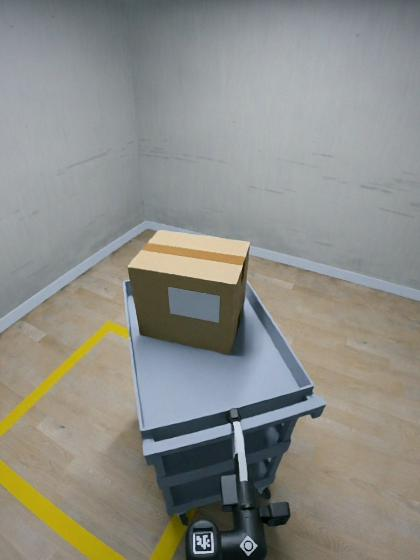

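>>> move(blocking=false, r2={"base":{"translate_m":0.03,"strafe_m":0.45}}, cameras=[])

>>> wait(seconds=3, cameras=["r2_head_camera","r2_head_right_camera"])

Scene clock: 1106.03 s.
move: r2 moving
r1: as last shown
r1.turned_by_imu: -0.001
r1.base_tilt: forward=-1.6 right=+1.2
r1.lidar_m: 0.73 0.72 0.76 1.00 1.67 1.71 2.27 5.03 4.69 3.26 3.03 1.17
r1.on_its_own: arm_m is slack since a limit_stop_at_tilt
r1.servo_current: wrist_yaw_rad=52(65) wrist_pitch_rad=46(46) wrist_roll_rad=46(52) gripper_m=39(46)
r1.wrist_depth_mm: - - 477 480 484 484 484 / - - 480 484 480 484 492 / - - 480 484 484 488 488 / - - 477 484 488 488 492 / - - 488 488 488 488 492 / - - 211 488 196 488 492 / - 150 - 143 492 488 496
r2.base_odometry: x=-2.445 y=-4.740 heading=+3.112
r2.turned_by_wheels: -0.002
r2.turned_by_imu: -0.001
r2.base_tilt: forward=-0.7 right=+0.0
r2.lidar_m: 0.38 0.41 2.01 2.11 2.28 2.19 1.14 0.83 0.83 0.88 1.11 0.47
r2.base_status: translate_m moving; strafe_m moving
r2.joint_positions: lift_m=+0.690 arm_m=+0.035 wrist_yaw_rad=-0.006 wrist_pitch_rad=+0.003 wrist_roll_rad=+1.569 gripper_m=-0.029
r2.joint_status: not commanded
r2.measured_speeds: translate_m=+0.011 strafe_m=+0.136 rotate_rad=-0.007 lift_m=+0.000 arm_m=+0.000 wrist_yaw_rad=-0.002 wrist_pitch_rad=+0.000 wrist_roll_rad=+0.000
r2.motor_effort: lift_m=+21(22) arm_m=+4(4) wheel_0=-19(19) wheel_1=+10(10) wheel_2=-12(12)
r2.servo_current: wrist_yaw_rad=59(59) wrist_pitch_rad=39(46) wrist_roll_rad=46(52) gripper_m=85(91)
r2.contact_limits: arm_m 0.2
r2.hand_pose: x=+0.4937 y=-0.0893 z=+0.8671 quat_wxyz=(+0.708, +0.707, -0.001, -0.003) (m; r2's base frame)
r2.wrist_depth_mm: - - - 266 273 1397 1060 / - - - 257 262 1661 1160 / - - - 191 252 1618 - / - - 544 185 244 842 - / - - 477 179 236 - - / - - 187 171 179 - - / - - 525 - 223 - -
pictures: none
No camera images: "cameras" was empty.

Scene clock: 1108.40 s.
earlier move: r2 done
r1.base_odometry: x=-1.507 y=+2.377 heading=-0.390
r1.turned_by_wheels: +0.000
r1.turned_by_imu: +0.000
r1.base_tilt: forward=-1.6 right=+1.3
r1.lidar_m: 0.71 0.72 0.77 1.01 1.67 1.73 2.23 5.05 4.73 3.24 3.02 1.15
r1.base_status: not commanded
r1.joint_positions: lift_m=+0.869 arm_m=+0.099 wrist_yaw_rad=+0.617 wrist_pitch_rad=+0.001 wrist_roll_rad=+0.000 gripper_m=+0.080
r1.joint_status: not commanded
r1.measured_speeds: all 0
r1.on_its_own: arm_m is slack since a limit_stop_at_tilt
r1.motor_effort: lift_m=+25(25) arm_m=-3(4) wheel_0=+3(4) wheel_1=-3(3) wheel_2=+2(2)
r1.servo_current: wrist_yaw_rad=46(72) wrist_pitch_rad=46(52) wrist_roll_rad=39(72) gripper_m=39(52)
r1.hand_pose: x=+0.5558 y=+0.0956 z=+1.0475 quat_wxyz=(+0.953, +0.000, +0.000, +0.304) (m; r1's base frame)
r1.wrist_depth_mm: - - 477 484 480 488 488 / - - 480 480 484 484 488 / - - 484 480 488 484 492 / - - 480 480 488 492 492 / - - 484 484 484 488 492 / - - 211 484 196 492 496 / - 149 - 143 488 492 496
r2.base_odometry: x=-2.485 y=-5.154 heading=+3.113
r2.turned_by_wheels: +0.001
r2.turned_by_imu: +0.000
r2.base_tilt: forward=-0.6 right=+0.1
r2.lidar_m: 0.47 1.71 1.65 1.73 2.10 2.00 1.67 1.19 1.14 1.27 1.65 0.41
r2.base_status: done
r2.joint_positions: lift_m=+0.690 arm_m=+0.035 wrist_yaw_rad=-0.003 wrist_pitch_rad=+0.003 wrist_roll_rad=+1.569 gripper_m=-0.029
r2.joint_status: not commanded
r2.measured_speeds: all 0
r2.motor_effort: lift_m=+21(22) arm_m=+4(4) wheel_0=-3(19) wheel_1=+1(12) wheel_2=-6(12)
r2.servo_current: wrist_yaw_rad=46(65) wrist_pitch_rad=39(46) wrist_roll_rad=46(59) gripper_m=85(98)
r2.contact_limits: arm_m 0.2
r2.hand_pose: x=+0.4940 y=-0.0882 z=+0.8671 quat_wxyz=(+0.708, +0.707, +0.000, -0.002) (m; r2's base frame)
r2.wrist_depth_mm: - 445 430 114 172 - - / - 399 399 124 181 - - / - - 477 131 194 - - / - - 580 143 208 - - / - - - 154 225 1808 - / - - 185 168 178 1661 492 / - - - - - 1464 1205
wait: 2.37 of 3 s (r2 has come to rest)
pictures: r2_head_camera, r2_head_right_camera
Images, in order (width x height): r2_head_camera 420x560, r2_head_right_camera 420x672.

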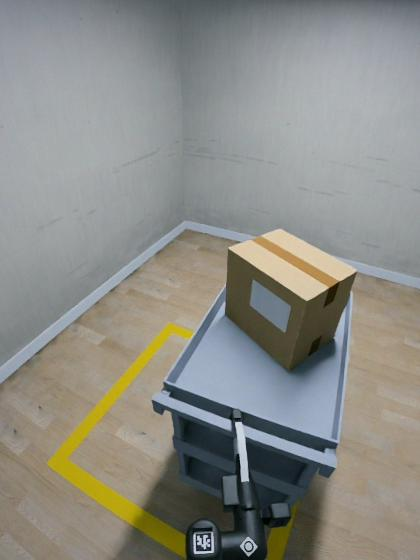

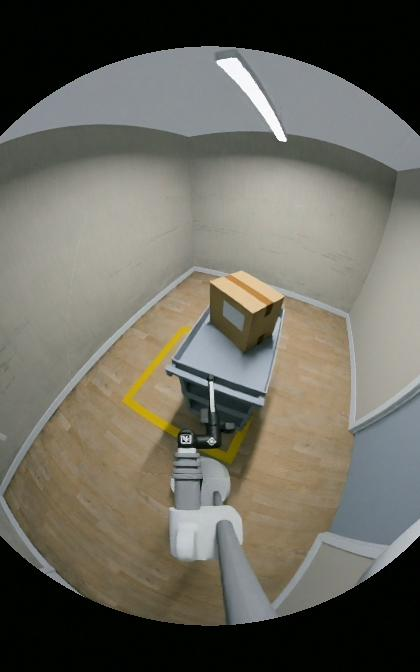

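>>> move(blocking=false, r2={"base":{"translate_m":-0.27,"strafe_m":-0.45}}, cameras=[])

>>> wait(seconds=4, cameras=["r2_head_camera"])

>>> move(blocking=false, r2={"base":{"translate_m":0.22,"strafe_m":0.13}}, cameras=[])

>>> wait(seconds=3, cameras=["r2_head_camera"])

Scene clock: 1119.57 s.
move: r2 moving
r1: as last shown
r1.turned_by_imu: -0.001
r1.lidar_m: 0.71 0.72 0.75 1.02 1.66 1.70 2.24 5.05 4.74 3.25 3.02 1.17
r1.on_its_own: arm_m is slack since a limit_stop_at_tilt
r1.motor_effort: lift_m=+25(25) arm_m=-3(4) wheel_0=+3(3) wheel_1=-3(3) wheel_2=+2(2)
r1.servo_current: wrist_yaw_rad=52(59) wrist_pitch_rad=39(46) wrist_roll_rad=52(59) gripper_m=46(52)
r1.wrist_depth_mm: - - 484 480 484 484 488 / - - 484 480 484 484 488 / - - 480 480 484 488 492 / - - 484 484 488 492 492 / - - 480 488 488 488 492 / - - 212 488 196 492 492 / - 149 - 143 492 496 496
r2.base_odometry: x=-2.468 y=-5.128 heading=+3.114
r2.turned_by_wheels: +0.001
r2.turned_by_imu: +0.002
r2.base_tilt: forward=-0.7 right=+0.0
r2.lidar_m: 0.47 1.77 1.68 1.76 2.05 2.00 1.65 1.16 1.13 1.25 1.56 0.41
r2.base_status: translate_m moving; strafe_m moving
r2.joint_positions: lift_m=+0.690 arm_m=+0.035 wrist_yaw_rad=+0.002 wrist_pitch_rad=+0.003 wrist_roll_rad=+1.569 gripper_m=-0.029
r2.joint_status: not commanded
r2.measured_speeds: translate_m=-0.064 strafe_m=-0.103 rotate_rad=-0.001 lift_m=+0.000 arm_m=+0.000 wrist_yaw_rad=+0.002 wrist_pitch_rad=+0.000 wrist_roll_rad=+0.000
r2.motor_effort: lift_m=+21(21) arm_m=+4(4) wheel_0=+8(8) wheel_1=-12(12) wheel_2=+13(14)
r2.servo_current: wrist_yaw_rad=39(59) wrist_pitch_rad=39(46) wrist_roll_rad=59(59) gripper_m=85(91)
r2.contact_limits: arm_m 0.2
r2.hand_pose: x=+0.4945 y=-0.0867 z=+0.8671 quat_wxyz=(+0.708, +0.707, +0.002, +0.000) (m; r2's base frame)
r2.wrist_depth_mm: - 436 433 114 171 - - / - 404 394 124 180 - - / - - 469 132 194 - - / - - 580 142 208 - - / - - - 153 225 1708 - / - - 184 168 180 1576 496 / - - - - - 1430 1182
pictures: none
No camera images: "cameras" was empty.

Scene clock: 1122.30 s.
earlier move: r2 done
r1.base_odometry: x=-1.507 y=+2.377 heading=-0.390
r1.turned_by_wheels: +0.000
r1.turned_by_imu: +0.000
r1.base_tilt: forward=-1.5 right=+1.3
r1.lidar_m: 0.71 0.70 0.76 0.98 1.66 1.72 2.26 5.06 4.74 3.25 3.04 1.19
r1.base_status: not commanded
r1.joint_positions: lift_m=+0.869 arm_m=+0.099 wrist_yaw_rad=+0.617 wrist_pitch_rad=+0.001 wrist_roll_rad=+0.000 gripper_m=+0.080
r1.joint_status: not commanded
r1.measured_speeds: all 0
r1.on_its_own: arm_m is slack since a limit_stop_at_tilt
r1.motor_effort: lift_m=+25(25) arm_m=-3(4) wheel_0=+2(3) wheel_1=-3(3) wheel_2=+2(2)
r1.servo_current: wrist_yaw_rad=52(78) wrist_pitch_rad=39(46) wrist_roll_rad=65(65) gripper_m=39(52)
r1.hand_pose: x=+0.5558 y=+0.0956 z=+1.0475 quat_wxyz=(+0.953, +0.000, +0.000, +0.304) (m; r1's base frame)
r1.wrist_depth_mm: - - 480 484 484 484 484 / - - 480 480 480 488 488 / - - 480 484 488 488 488 / - - 480 488 488 488 488 / - - 480 484 488 488 496 / - - 211 488 195 488 492 / - 149 - 143 492 492 496
r2.base_odometry: x=-2.202 y=-4.712 heading=+3.114
r2.turned_by_wheels: +0.000
r2.turned_by_imu: +0.001
r2.base_tilt: forward=-0.7 right=+0.0
r2.lidar_m: 0.35 0.37 2.16 2.27 2.06 1.98 0.90 0.64 0.63 0.74 1.00 0.48
r2.base_status: done
r2.joint_positions: lift_m=+0.690 arm_m=+0.035 wrist_yaw_rad=+0.005 wrist_pitch_rad=+0.003 wrist_roll_rad=+1.569 gripper_m=-0.029
r2.joint_status: not commanded
r2.measured_speeds: all 0
r2.motor_effort: lift_m=+21(22) arm_m=+4(4) wheel_0=+2(13) wheel_1=-1(12) wheel_2=+5(15)
r2.servo_current: wrist_yaw_rad=59(65) wrist_pitch_rad=39(46) wrist_roll_rad=46(65) gripper_m=85(98)
r2.contact_limits: arm_m 0.2
r2.hand_pose: x=+0.4947 y=-0.0861 z=+0.8671 quat_wxyz=(+0.708, +0.707, +0.003, +0.001) (m; r2's base frame)
r2.wrist_depth_mm: - - - 285 - 1499 1118 / - - - 296 310 1499 1118 / - - - 270 277 1708 508 / - - - 253 259 1661 - / - - 525 186 242 831 - / - - 185 172 179 - - / - - 473 - 213 - -
wait: 2.73 of 4 s (r2 has come to rest)
pictures: r2_head_camera
Images, in order (width x height): r2_head_camera 420x560.

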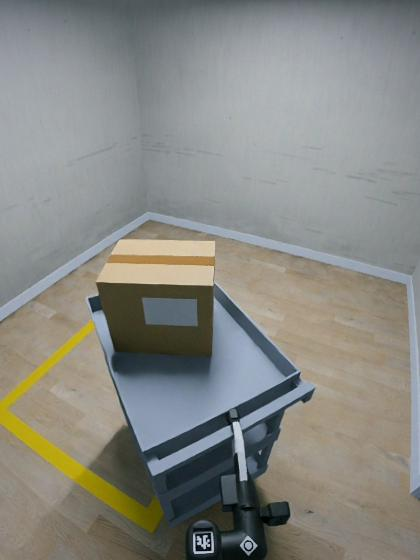

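Scene clock: 1122.80 s.
move: r2 moving
r1: as last shown
r1.base_tilt: forward=-1.6 right=+1.2
r1.lidar_m: 0.71 0.73 0.77 1.00 1.67 1.72 2.26 5.05 4.73 3.26 3.04 1.20
r1.on_its_own: arm_m is slack since a limit_stop_at_tilt
r1.motor_effort: lift_m=+25(25) arm_m=-3(4) wheel_0=+3(3) wheel_1=-3(3) wheel_2=+2(2)
r1.servo_current: wrist_yaw_rad=33(59) wrist_pitch_rad=33(46) wrist_roll_rad=52(52) gripper_m=46(46)
r1.wrist_depth_mm: - - 480 480 480 484 484 / - - 484 480 484 484 488 / - - 484 484 480 484 488 / - - 484 484 488 488 492 / - - 488 480 484 492 488 / - - 212 484 195 492 492 / - 149 - 143 492 492 496
r2.base_odometry: x=-2.233 y=-4.729 heading=+3.112
r2.turned_by_wheels: -0.001
r2.turned_by_imu: -0.001
r2.base_tilt: forward=-0.7 right=+0.1
r2.lidar_m: 0.35 0.38 2.16 2.22 2.07 2.01 0.99 0.67 0.68 0.77 1.08 0.51
r2.base_status: translate_m moving; strafe_m moving
r2.joint_positions: lift_m=+0.690 arm_m=+0.035 wrist_yaw_rad=-0.008 wrist_pitch_rad=+0.003 wrist_roll_rad=+1.569 gripper_m=-0.029
r2.joint_status: not commanded
r2.measured_speeds: translate_m=+0.120 strafe_m=+0.071 rotate_rad=-0.008 lift_m=+0.000 arm_m=+0.000 wrist_yaw_rad=-0.021 wrist_pitch_rad=+0.000 wrist_roll_rad=+0.000
r2.motor_effort: lift_m=+21(21) arm_m=+4(4) wheel_0=-7(7) wheel_1=+11(12) wheel_2=-19(20)
r2.servo_current: wrist_yaw_rad=59(59) wrist_pitch_rad=46(52) wrist_roll_rad=59(59) gripper_m=85(91)
r2.contact_limits: arm_m 0.2
r2.hand_pose: x=+0.4936 y=-0.0896 z=+0.8671 quat_wxyz=(+0.708, +0.707, -0.002, -0.004) (m; r2's base frame)
r2.wrist_depth_mm: - - - 289 - 1576 1118 / - - - 301 320 349 347 / - - - 273 281 1756 492 / - - - 198 260 1708 - / - - 574 184 241 842 - / - - 185 167 179 - - / - - 462 - 213 - -
pictures: none
No camera images: "cameras" was empty.

Scene clock: 1124.47 s.
earlier move: r2 done
r1.base_odometry: x=-1.507 y=+2.377 heading=-0.390
r1.turned_by_wheels: +0.000
r1.turned_by_imu: +0.000
r1.base_tilt: forward=-1.6 right=+1.3
r1.lidar_m: 0.74 0.71 0.78 0.99 1.66 1.72 2.29 5.04 4.75 3.23 3.03 1.17
r1.base_status: not commanded
r1.joint_positions: lift_m=+0.869 arm_m=+0.099 wrist_yaw_rad=+0.617 wrist_pitch_rad=+0.001 wrist_roll_rad=+0.000 gripper_m=+0.080
r1.joint_status: not commanded
r1.measured_speeds: all 0
r1.on_its_own: arm_m is slack since a limit_stop_at_tilt
r1.motor_effort: lift_m=+25(25) arm_m=-4(4) wheel_0=+3(3) wheel_1=-3(3) wheel_2=+2(2)
r1.servo_current: wrist_yaw_rad=59(65) wrist_pitch_rad=39(52) wrist_roll_rad=46(72) gripper_m=39(52)
r1.hand_pose: x=+0.5558 y=+0.0956 z=+1.0475 quat_wxyz=(+0.953, +0.000, +0.000, +0.304) (m; r1's base frame)
r1.wrist_depth_mm: - - 480 480 480 484 484 / - - 480 480 488 488 492 / - - 484 477 488 484 492 / - - 484 480 484 492 492 / - - 484 484 488 492 492 / - - 211 488 195 492 496 / - 149 - 143 492 492 496
r2.base_odometry: x=-2.426 y=-4.835 heading=+3.114
r2.turned_by_wheels: +0.001
r2.turned_by_imu: +0.001
r2.base_tilt: forward=-0.7 right=+0.1
r2.lidar_m: 0.33 0.34 1.96 2.04 2.23 2.11 1.24 0.88 0.91 0.97 1.21 0.52
r2.base_status: done
r2.joint_positions: lift_m=+0.690 arm_m=+0.035 wrist_yaw_rad=+0.001 wrist_pitch_rad=+0.003 wrist_roll_rad=+1.569 gripper_m=-0.029
r2.joint_status: not commanded
r2.measured_speeds: all 0
r2.motor_effort: lift_m=+21(21) arm_m=+4(4) wheel_0=-2(11) wheel_1=+3(12) wheel_2=-1(21)
r2.servo_current: wrist_yaw_rad=52(65) wrist_pitch_rad=39(52) wrist_roll_rad=33(59) gripper_m=91(91)
r2.contact_limits: arm_m 0.2
r2.hand_pose: x=+0.4944 y=-0.0871 z=+0.8671 quat_wxyz=(+0.708, +0.707, +0.001, -0.001) (m; r2's base frame)
r2.wrist_depth_mm: - - - 287 - 1576 1182 / - - - 300 324 345 347 / - - - 276 287 1708 517 / - - - 254 263 1756 - / - - 591 186 244 820 - / - - 185 171 179 - - / - - 466 - 215 - -
wait: 1.67 of 3 s (r2 has come to rest)
pictures: r2_head_camera
Images, in order (width x height): r2_head_camera 420x560.

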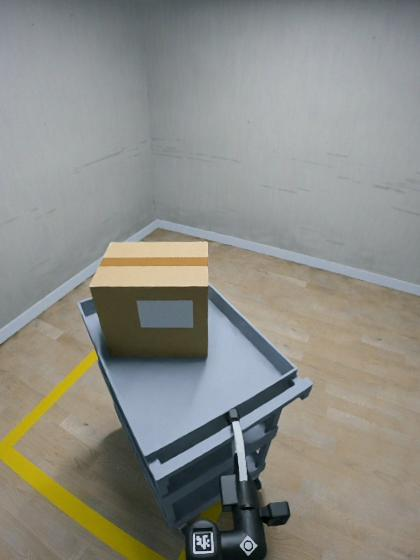

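>>> move(blocking=false, r2={"base":{"translate_m":0.08,"strafe_m":0.48}}, cameras=[])

>>> wait(seconds=4, cameras=["r2_head_camera","r2_head_right_camera"])

Scene clock: 1129.30 s.
move: r2 moving
r1: as last shown
r1.lidar_m: 0.74 0.70 0.75 0.99 1.68 1.73 2.27 5.05 4.75 3.25 3.03 1.15
r1.on_its_own: arm_m is slack since a limit_stop_at_tilt
r1.motor_effort: lift_m=+25(25) arm_m=-4(4) wheel_0=+2(3) wheel_1=-3(3) wheel_2=+2(2)
r1.servo_current: wrist_yaw_rad=52(65) wrist_pitch_rad=39(46) wrist_roll_rad=33(78) gripper_m=46(52)
r1.wrist_depth_mm: - - 477 484 484 484 488 / - - 480 484 488 488 484 / - - 480 480 492 488 492 / - - 484 480 484 484 492 / - - 484 488 492 492 492 / - - 211 488 195 492 492 / - 150 - 143 488 496 496
r2.base_odometry: x=-2.432 y=-4.868 heading=+3.112
r2.turned_by_wheels: -0.002
r2.turned_by_imu: -0.001
r2.base_tilt: forward=-0.7 right=+0.1
r2.lidar_m: 0.34 0.43 1.92 2.01 2.17 2.06 1.27 0.91 0.94 0.98 1.24 0.50
r2.base_status: translate_m moving; strafe_m moving
r2.joint_positions: lift_m=+0.690 arm_m=+0.035 wrist_yaw_rad=-0.008 wrist_pitch_rad=+0.003 wrist_roll_rad=+1.569 gripper_m=-0.029
r2.joint_status: not commanded
r2.measured_speeds: translate_m=+0.022 strafe_m=+0.127 rotate_rad=-0.004 lift_m=+0.000 arm_m=+0.000 wrist_yaw_rad=-0.015 wrist_pitch_rad=+0.000 wrist_roll_rad=+0.000
r2.motor_effort: lift_m=+21(21) arm_m=+4(4) wheel_0=-17(17) wheel_1=+10(10) wheel_2=-11(12)
r2.servo_current: wrist_yaw_rad=59(59) wrist_pitch_rad=39(52) wrist_roll_rad=52(59) gripper_m=85(91)
r2.contact_limits: arm_m 0.2
r2.hand_pose: x=+0.4936 y=-0.0897 z=+0.8671 quat_wxyz=(+0.708, +0.707, -0.002, -0.004) (m; r2's base frame)
r2.wrist_depth_mm: - - - 291 - 1661 1160 / - - - 310 336 351 347 / - - - 277 293 1808 508 / - - - 254 262 1863 - / - - 627 185 243 842 - / - - 186 168 179 - - / - - 459 - 212 - -
pictures: none
No camera images: "cameras" was empty.

Scene clock: 1131.83 s.
earlier move: r2 done
r1.base_odometry: x=-1.507 y=+2.377 heading=-0.390
r1.turned_by_wheels: +0.000
r1.turned_by_imu: +0.000
r1.base_tilt: forward=-1.6 right=+1.3
r1.lidar_m: 0.71 0.69 0.75 1.00 1.67 1.70 2.24 5.05 4.73 3.27 3.04 1.20
r1.base_status: not commanded
r1.joint_positions: lift_m=+0.869 arm_m=+0.099 wrist_yaw_rad=+0.617 wrist_pitch_rad=+0.001 wrist_roll_rad=+0.000 gripper_m=+0.080
r1.joint_status: not commanded
r1.measured_speeds: all 0
r1.on_its_own: arm_m is slack since a limit_stop_at_tilt
r1.motor_effort: lift_m=+25(25) arm_m=-4(4) wheel_0=+3(4) wheel_1=-3(3) wheel_2=+2(2)
r1.servo_current: wrist_yaw_rad=33(72) wrist_pitch_rad=46(46) wrist_roll_rad=52(78) gripper_m=39(52)
r1.hand_pose: x=+0.5558 y=+0.0956 z=+1.0475 quat_wxyz=(+0.953, +0.000, +0.000, +0.304) (m; r1's base frame)
r1.wrist_depth_mm: - - 480 480 484 484 492 / - - 477 484 484 484 488 / - - 480 488 484 488 488 / - - 484 484 488 484 492 / - - 484 480 488 492 492 / - - 211 492 195 488 496 / - 149 - 143 488 492 492
r2.base_odometry: x=-2.520 y=-5.312 heading=+3.113
r2.turned_by_wheels: +0.001
r2.turned_by_imu: +0.000
r2.base_tilt: forward=-0.7 right=+0.1
r2.lidar_m: 0.40 1.58 1.51 1.53 2.03 1.95 1.88 1.36 1.29 1.42 1.82 0.47
r2.base_status: done
r2.joint_positions: lift_m=+0.690 arm_m=+0.035 wrist_yaw_rad=-0.002 wrist_pitch_rad=+0.003 wrist_roll_rad=+1.569 gripper_m=-0.029
r2.joint_status: not commanded
r2.measured_speeds: all 0
r2.motor_effort: lift_m=+21(21) arm_m=+4(4) wheel_0=-5(17) wheel_1=+2(12) wheel_2=-4(13)
r2.servo_current: wrist_yaw_rad=46(72) wrist_pitch_rad=46(52) wrist_roll_rad=46(59) gripper_m=85(91)
r2.contact_limits: arm_m 0.2
r2.hand_pose: x=+0.4941 y=-0.0880 z=+0.8671 quat_wxyz=(+0.708, +0.707, +0.000, -0.002) (m; r2's base frame)
r2.wrist_depth_mm: - - - 173 233 1661 1255 / - - - 172 232 1576 - / - - 544 172 232 842 - / - - 466 172 232 - - / - - 508 172 232 - - / - - 185 172 179 - - / - - - - 233 - -
wait: 2.53 of 4 s (r2 has come to rest)
pictures: r2_head_camera, r2_head_right_camera
Images, in order (width x height): r2_head_camera 420x560, r2_head_right_camera 420x672.

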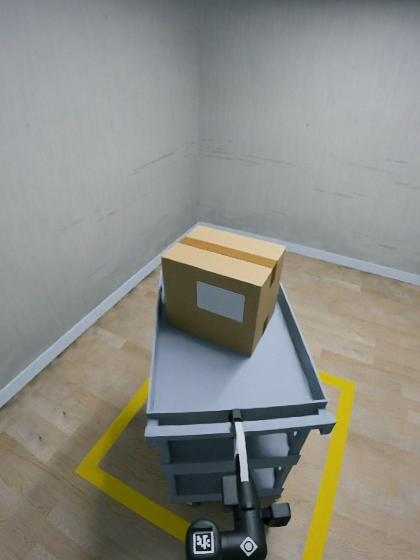

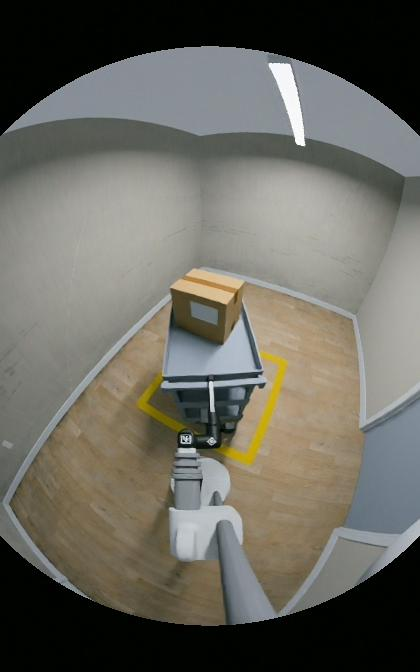

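>>> zoom_image(camera="r2_head_camera", region=[60, 340, 380, 560])

>>> wait(seconds=0, cameras=["r2_head_left_camera"])

>>> zoom_image(camera="r2_head_left_camera", region=[120, 260, 360, 500])

Scaled by 1.575 from the camera's 420x560 image, which has a finer 1200x1600 frame.

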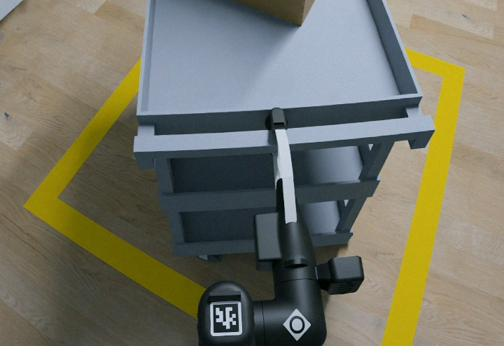

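Scene clock: 1139.60 s.
r1.base_odometry: x=-1.507 y=+2.377 heading=-0.390
r1.turned_by_wheels: +0.000
r1.turned_by_imu: +0.000
r1.base_tilt: forward=-1.6 right=+1.3
r1.lidar_m: 0.71 0.72 0.77 1.02 1.67 1.70 2.26 5.04 4.72 3.25 3.04 1.20
r1.base_status: not commanded
r1.joint_positions: lift_m=+0.869 arm_m=+0.099 wrist_yaw_rad=+0.617 wrist_pitch_rad=+0.001 wrist_roll_rad=+0.000 gripper_m=+0.080
r1.joint_status: not commanded
r1.measured_speeds: all 0
r1.on_its_own: arm_m is slack since a limit_stop_at_tilt
r1.motor_effort: lift_m=+25(25) arm_m=-3(4) wheel_0=+2(4) wheel_1=-3(3) wheel_2=+2(2)
r1.servo_current: wrist_yaw_rad=59(72) wrist_pitch_rad=33(46) wrist_roll_rad=39(78) gripper_m=39(52)
r1.hand_pose: x=+0.5558 y=+0.0956 z=+1.0475 quat_wxyz=(+0.953, +0.000, +0.000, +0.304) (m; r1's base frame)
r1.wrist_depth_mm: - - 480 480 484 488 488 / - - 484 480 484 484 488 / - - 484 484 484 484 488 / - - 480 484 492 488 488 / - - 488 484 484 492 492 / - - 211 488 195 492 488 / - 149 - 143 488 492 496
r2.base_odometry: x=-2.520 y=-5.312 heading=+3.113
r2.turned_by_wheels: +0.000
r2.turned_by_imu: +0.001
r2.base_tilt: forward=-0.7 right=+0.1
r2.lidar_m: 0.43 1.58 1.49 1.56 2.05 1.93 1.86 1.36 1.31 1.45 1.83 0.47
r2.base_status: done
r2.joint_positions: lift_m=+0.690 arm_m=+0.035 wrist_yaw_rad=-0.002 wrist_pitch_rad=+0.003 wrist_roll_rad=+1.569 gripper_m=-0.029
r2.joint_status: not commanded
r2.measured_speeds: all 0
r2.motor_effort: lift_m=+21(21) arm_m=+4(4) wheel_0=-5(17) wheel_1=+2(12) wheel_2=-4(13)
r2.servo_current: wrist_yaw_rad=59(72) wrist_pitch_rad=46(52) wrist_roll_rad=52(59) gripper_m=91(91)
r2.contact_limits: arm_m 0.2
r2.hand_pose: x=+0.4941 y=-0.0880 z=+0.8671 quat_wxyz=(+0.708, +0.707, +0.000, -0.002) (m; r2's base frame)
r2.wrist_depth_mm: - - - 173 232 1661 1229 / - - - 172 233 1576 - / - - 539 173 232 831 - / - - 469 172 232 - - / - - 512 172 233 - - / - - 186 172 179 - - / - - - - 231 - -
pictures: r2_head_left_camera
Images, in order (width x height): r2_head_left_camera 420x672.

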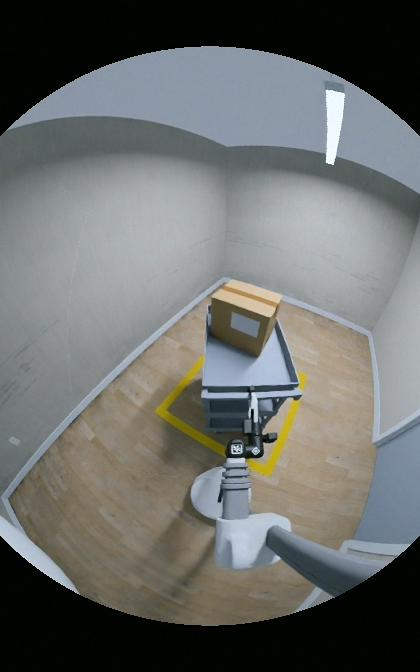

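Scaled by 2.100 from the camera's 420x672 image, which has a finer 600x960 frame.

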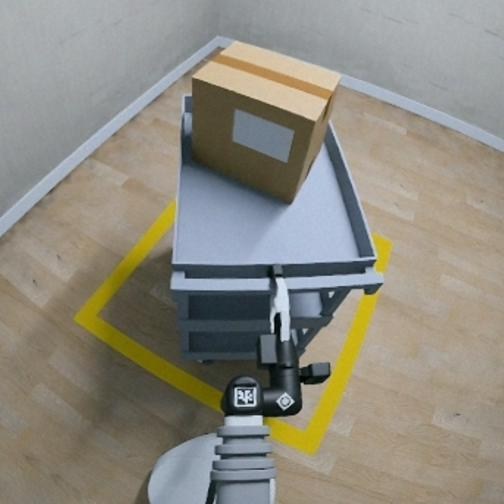

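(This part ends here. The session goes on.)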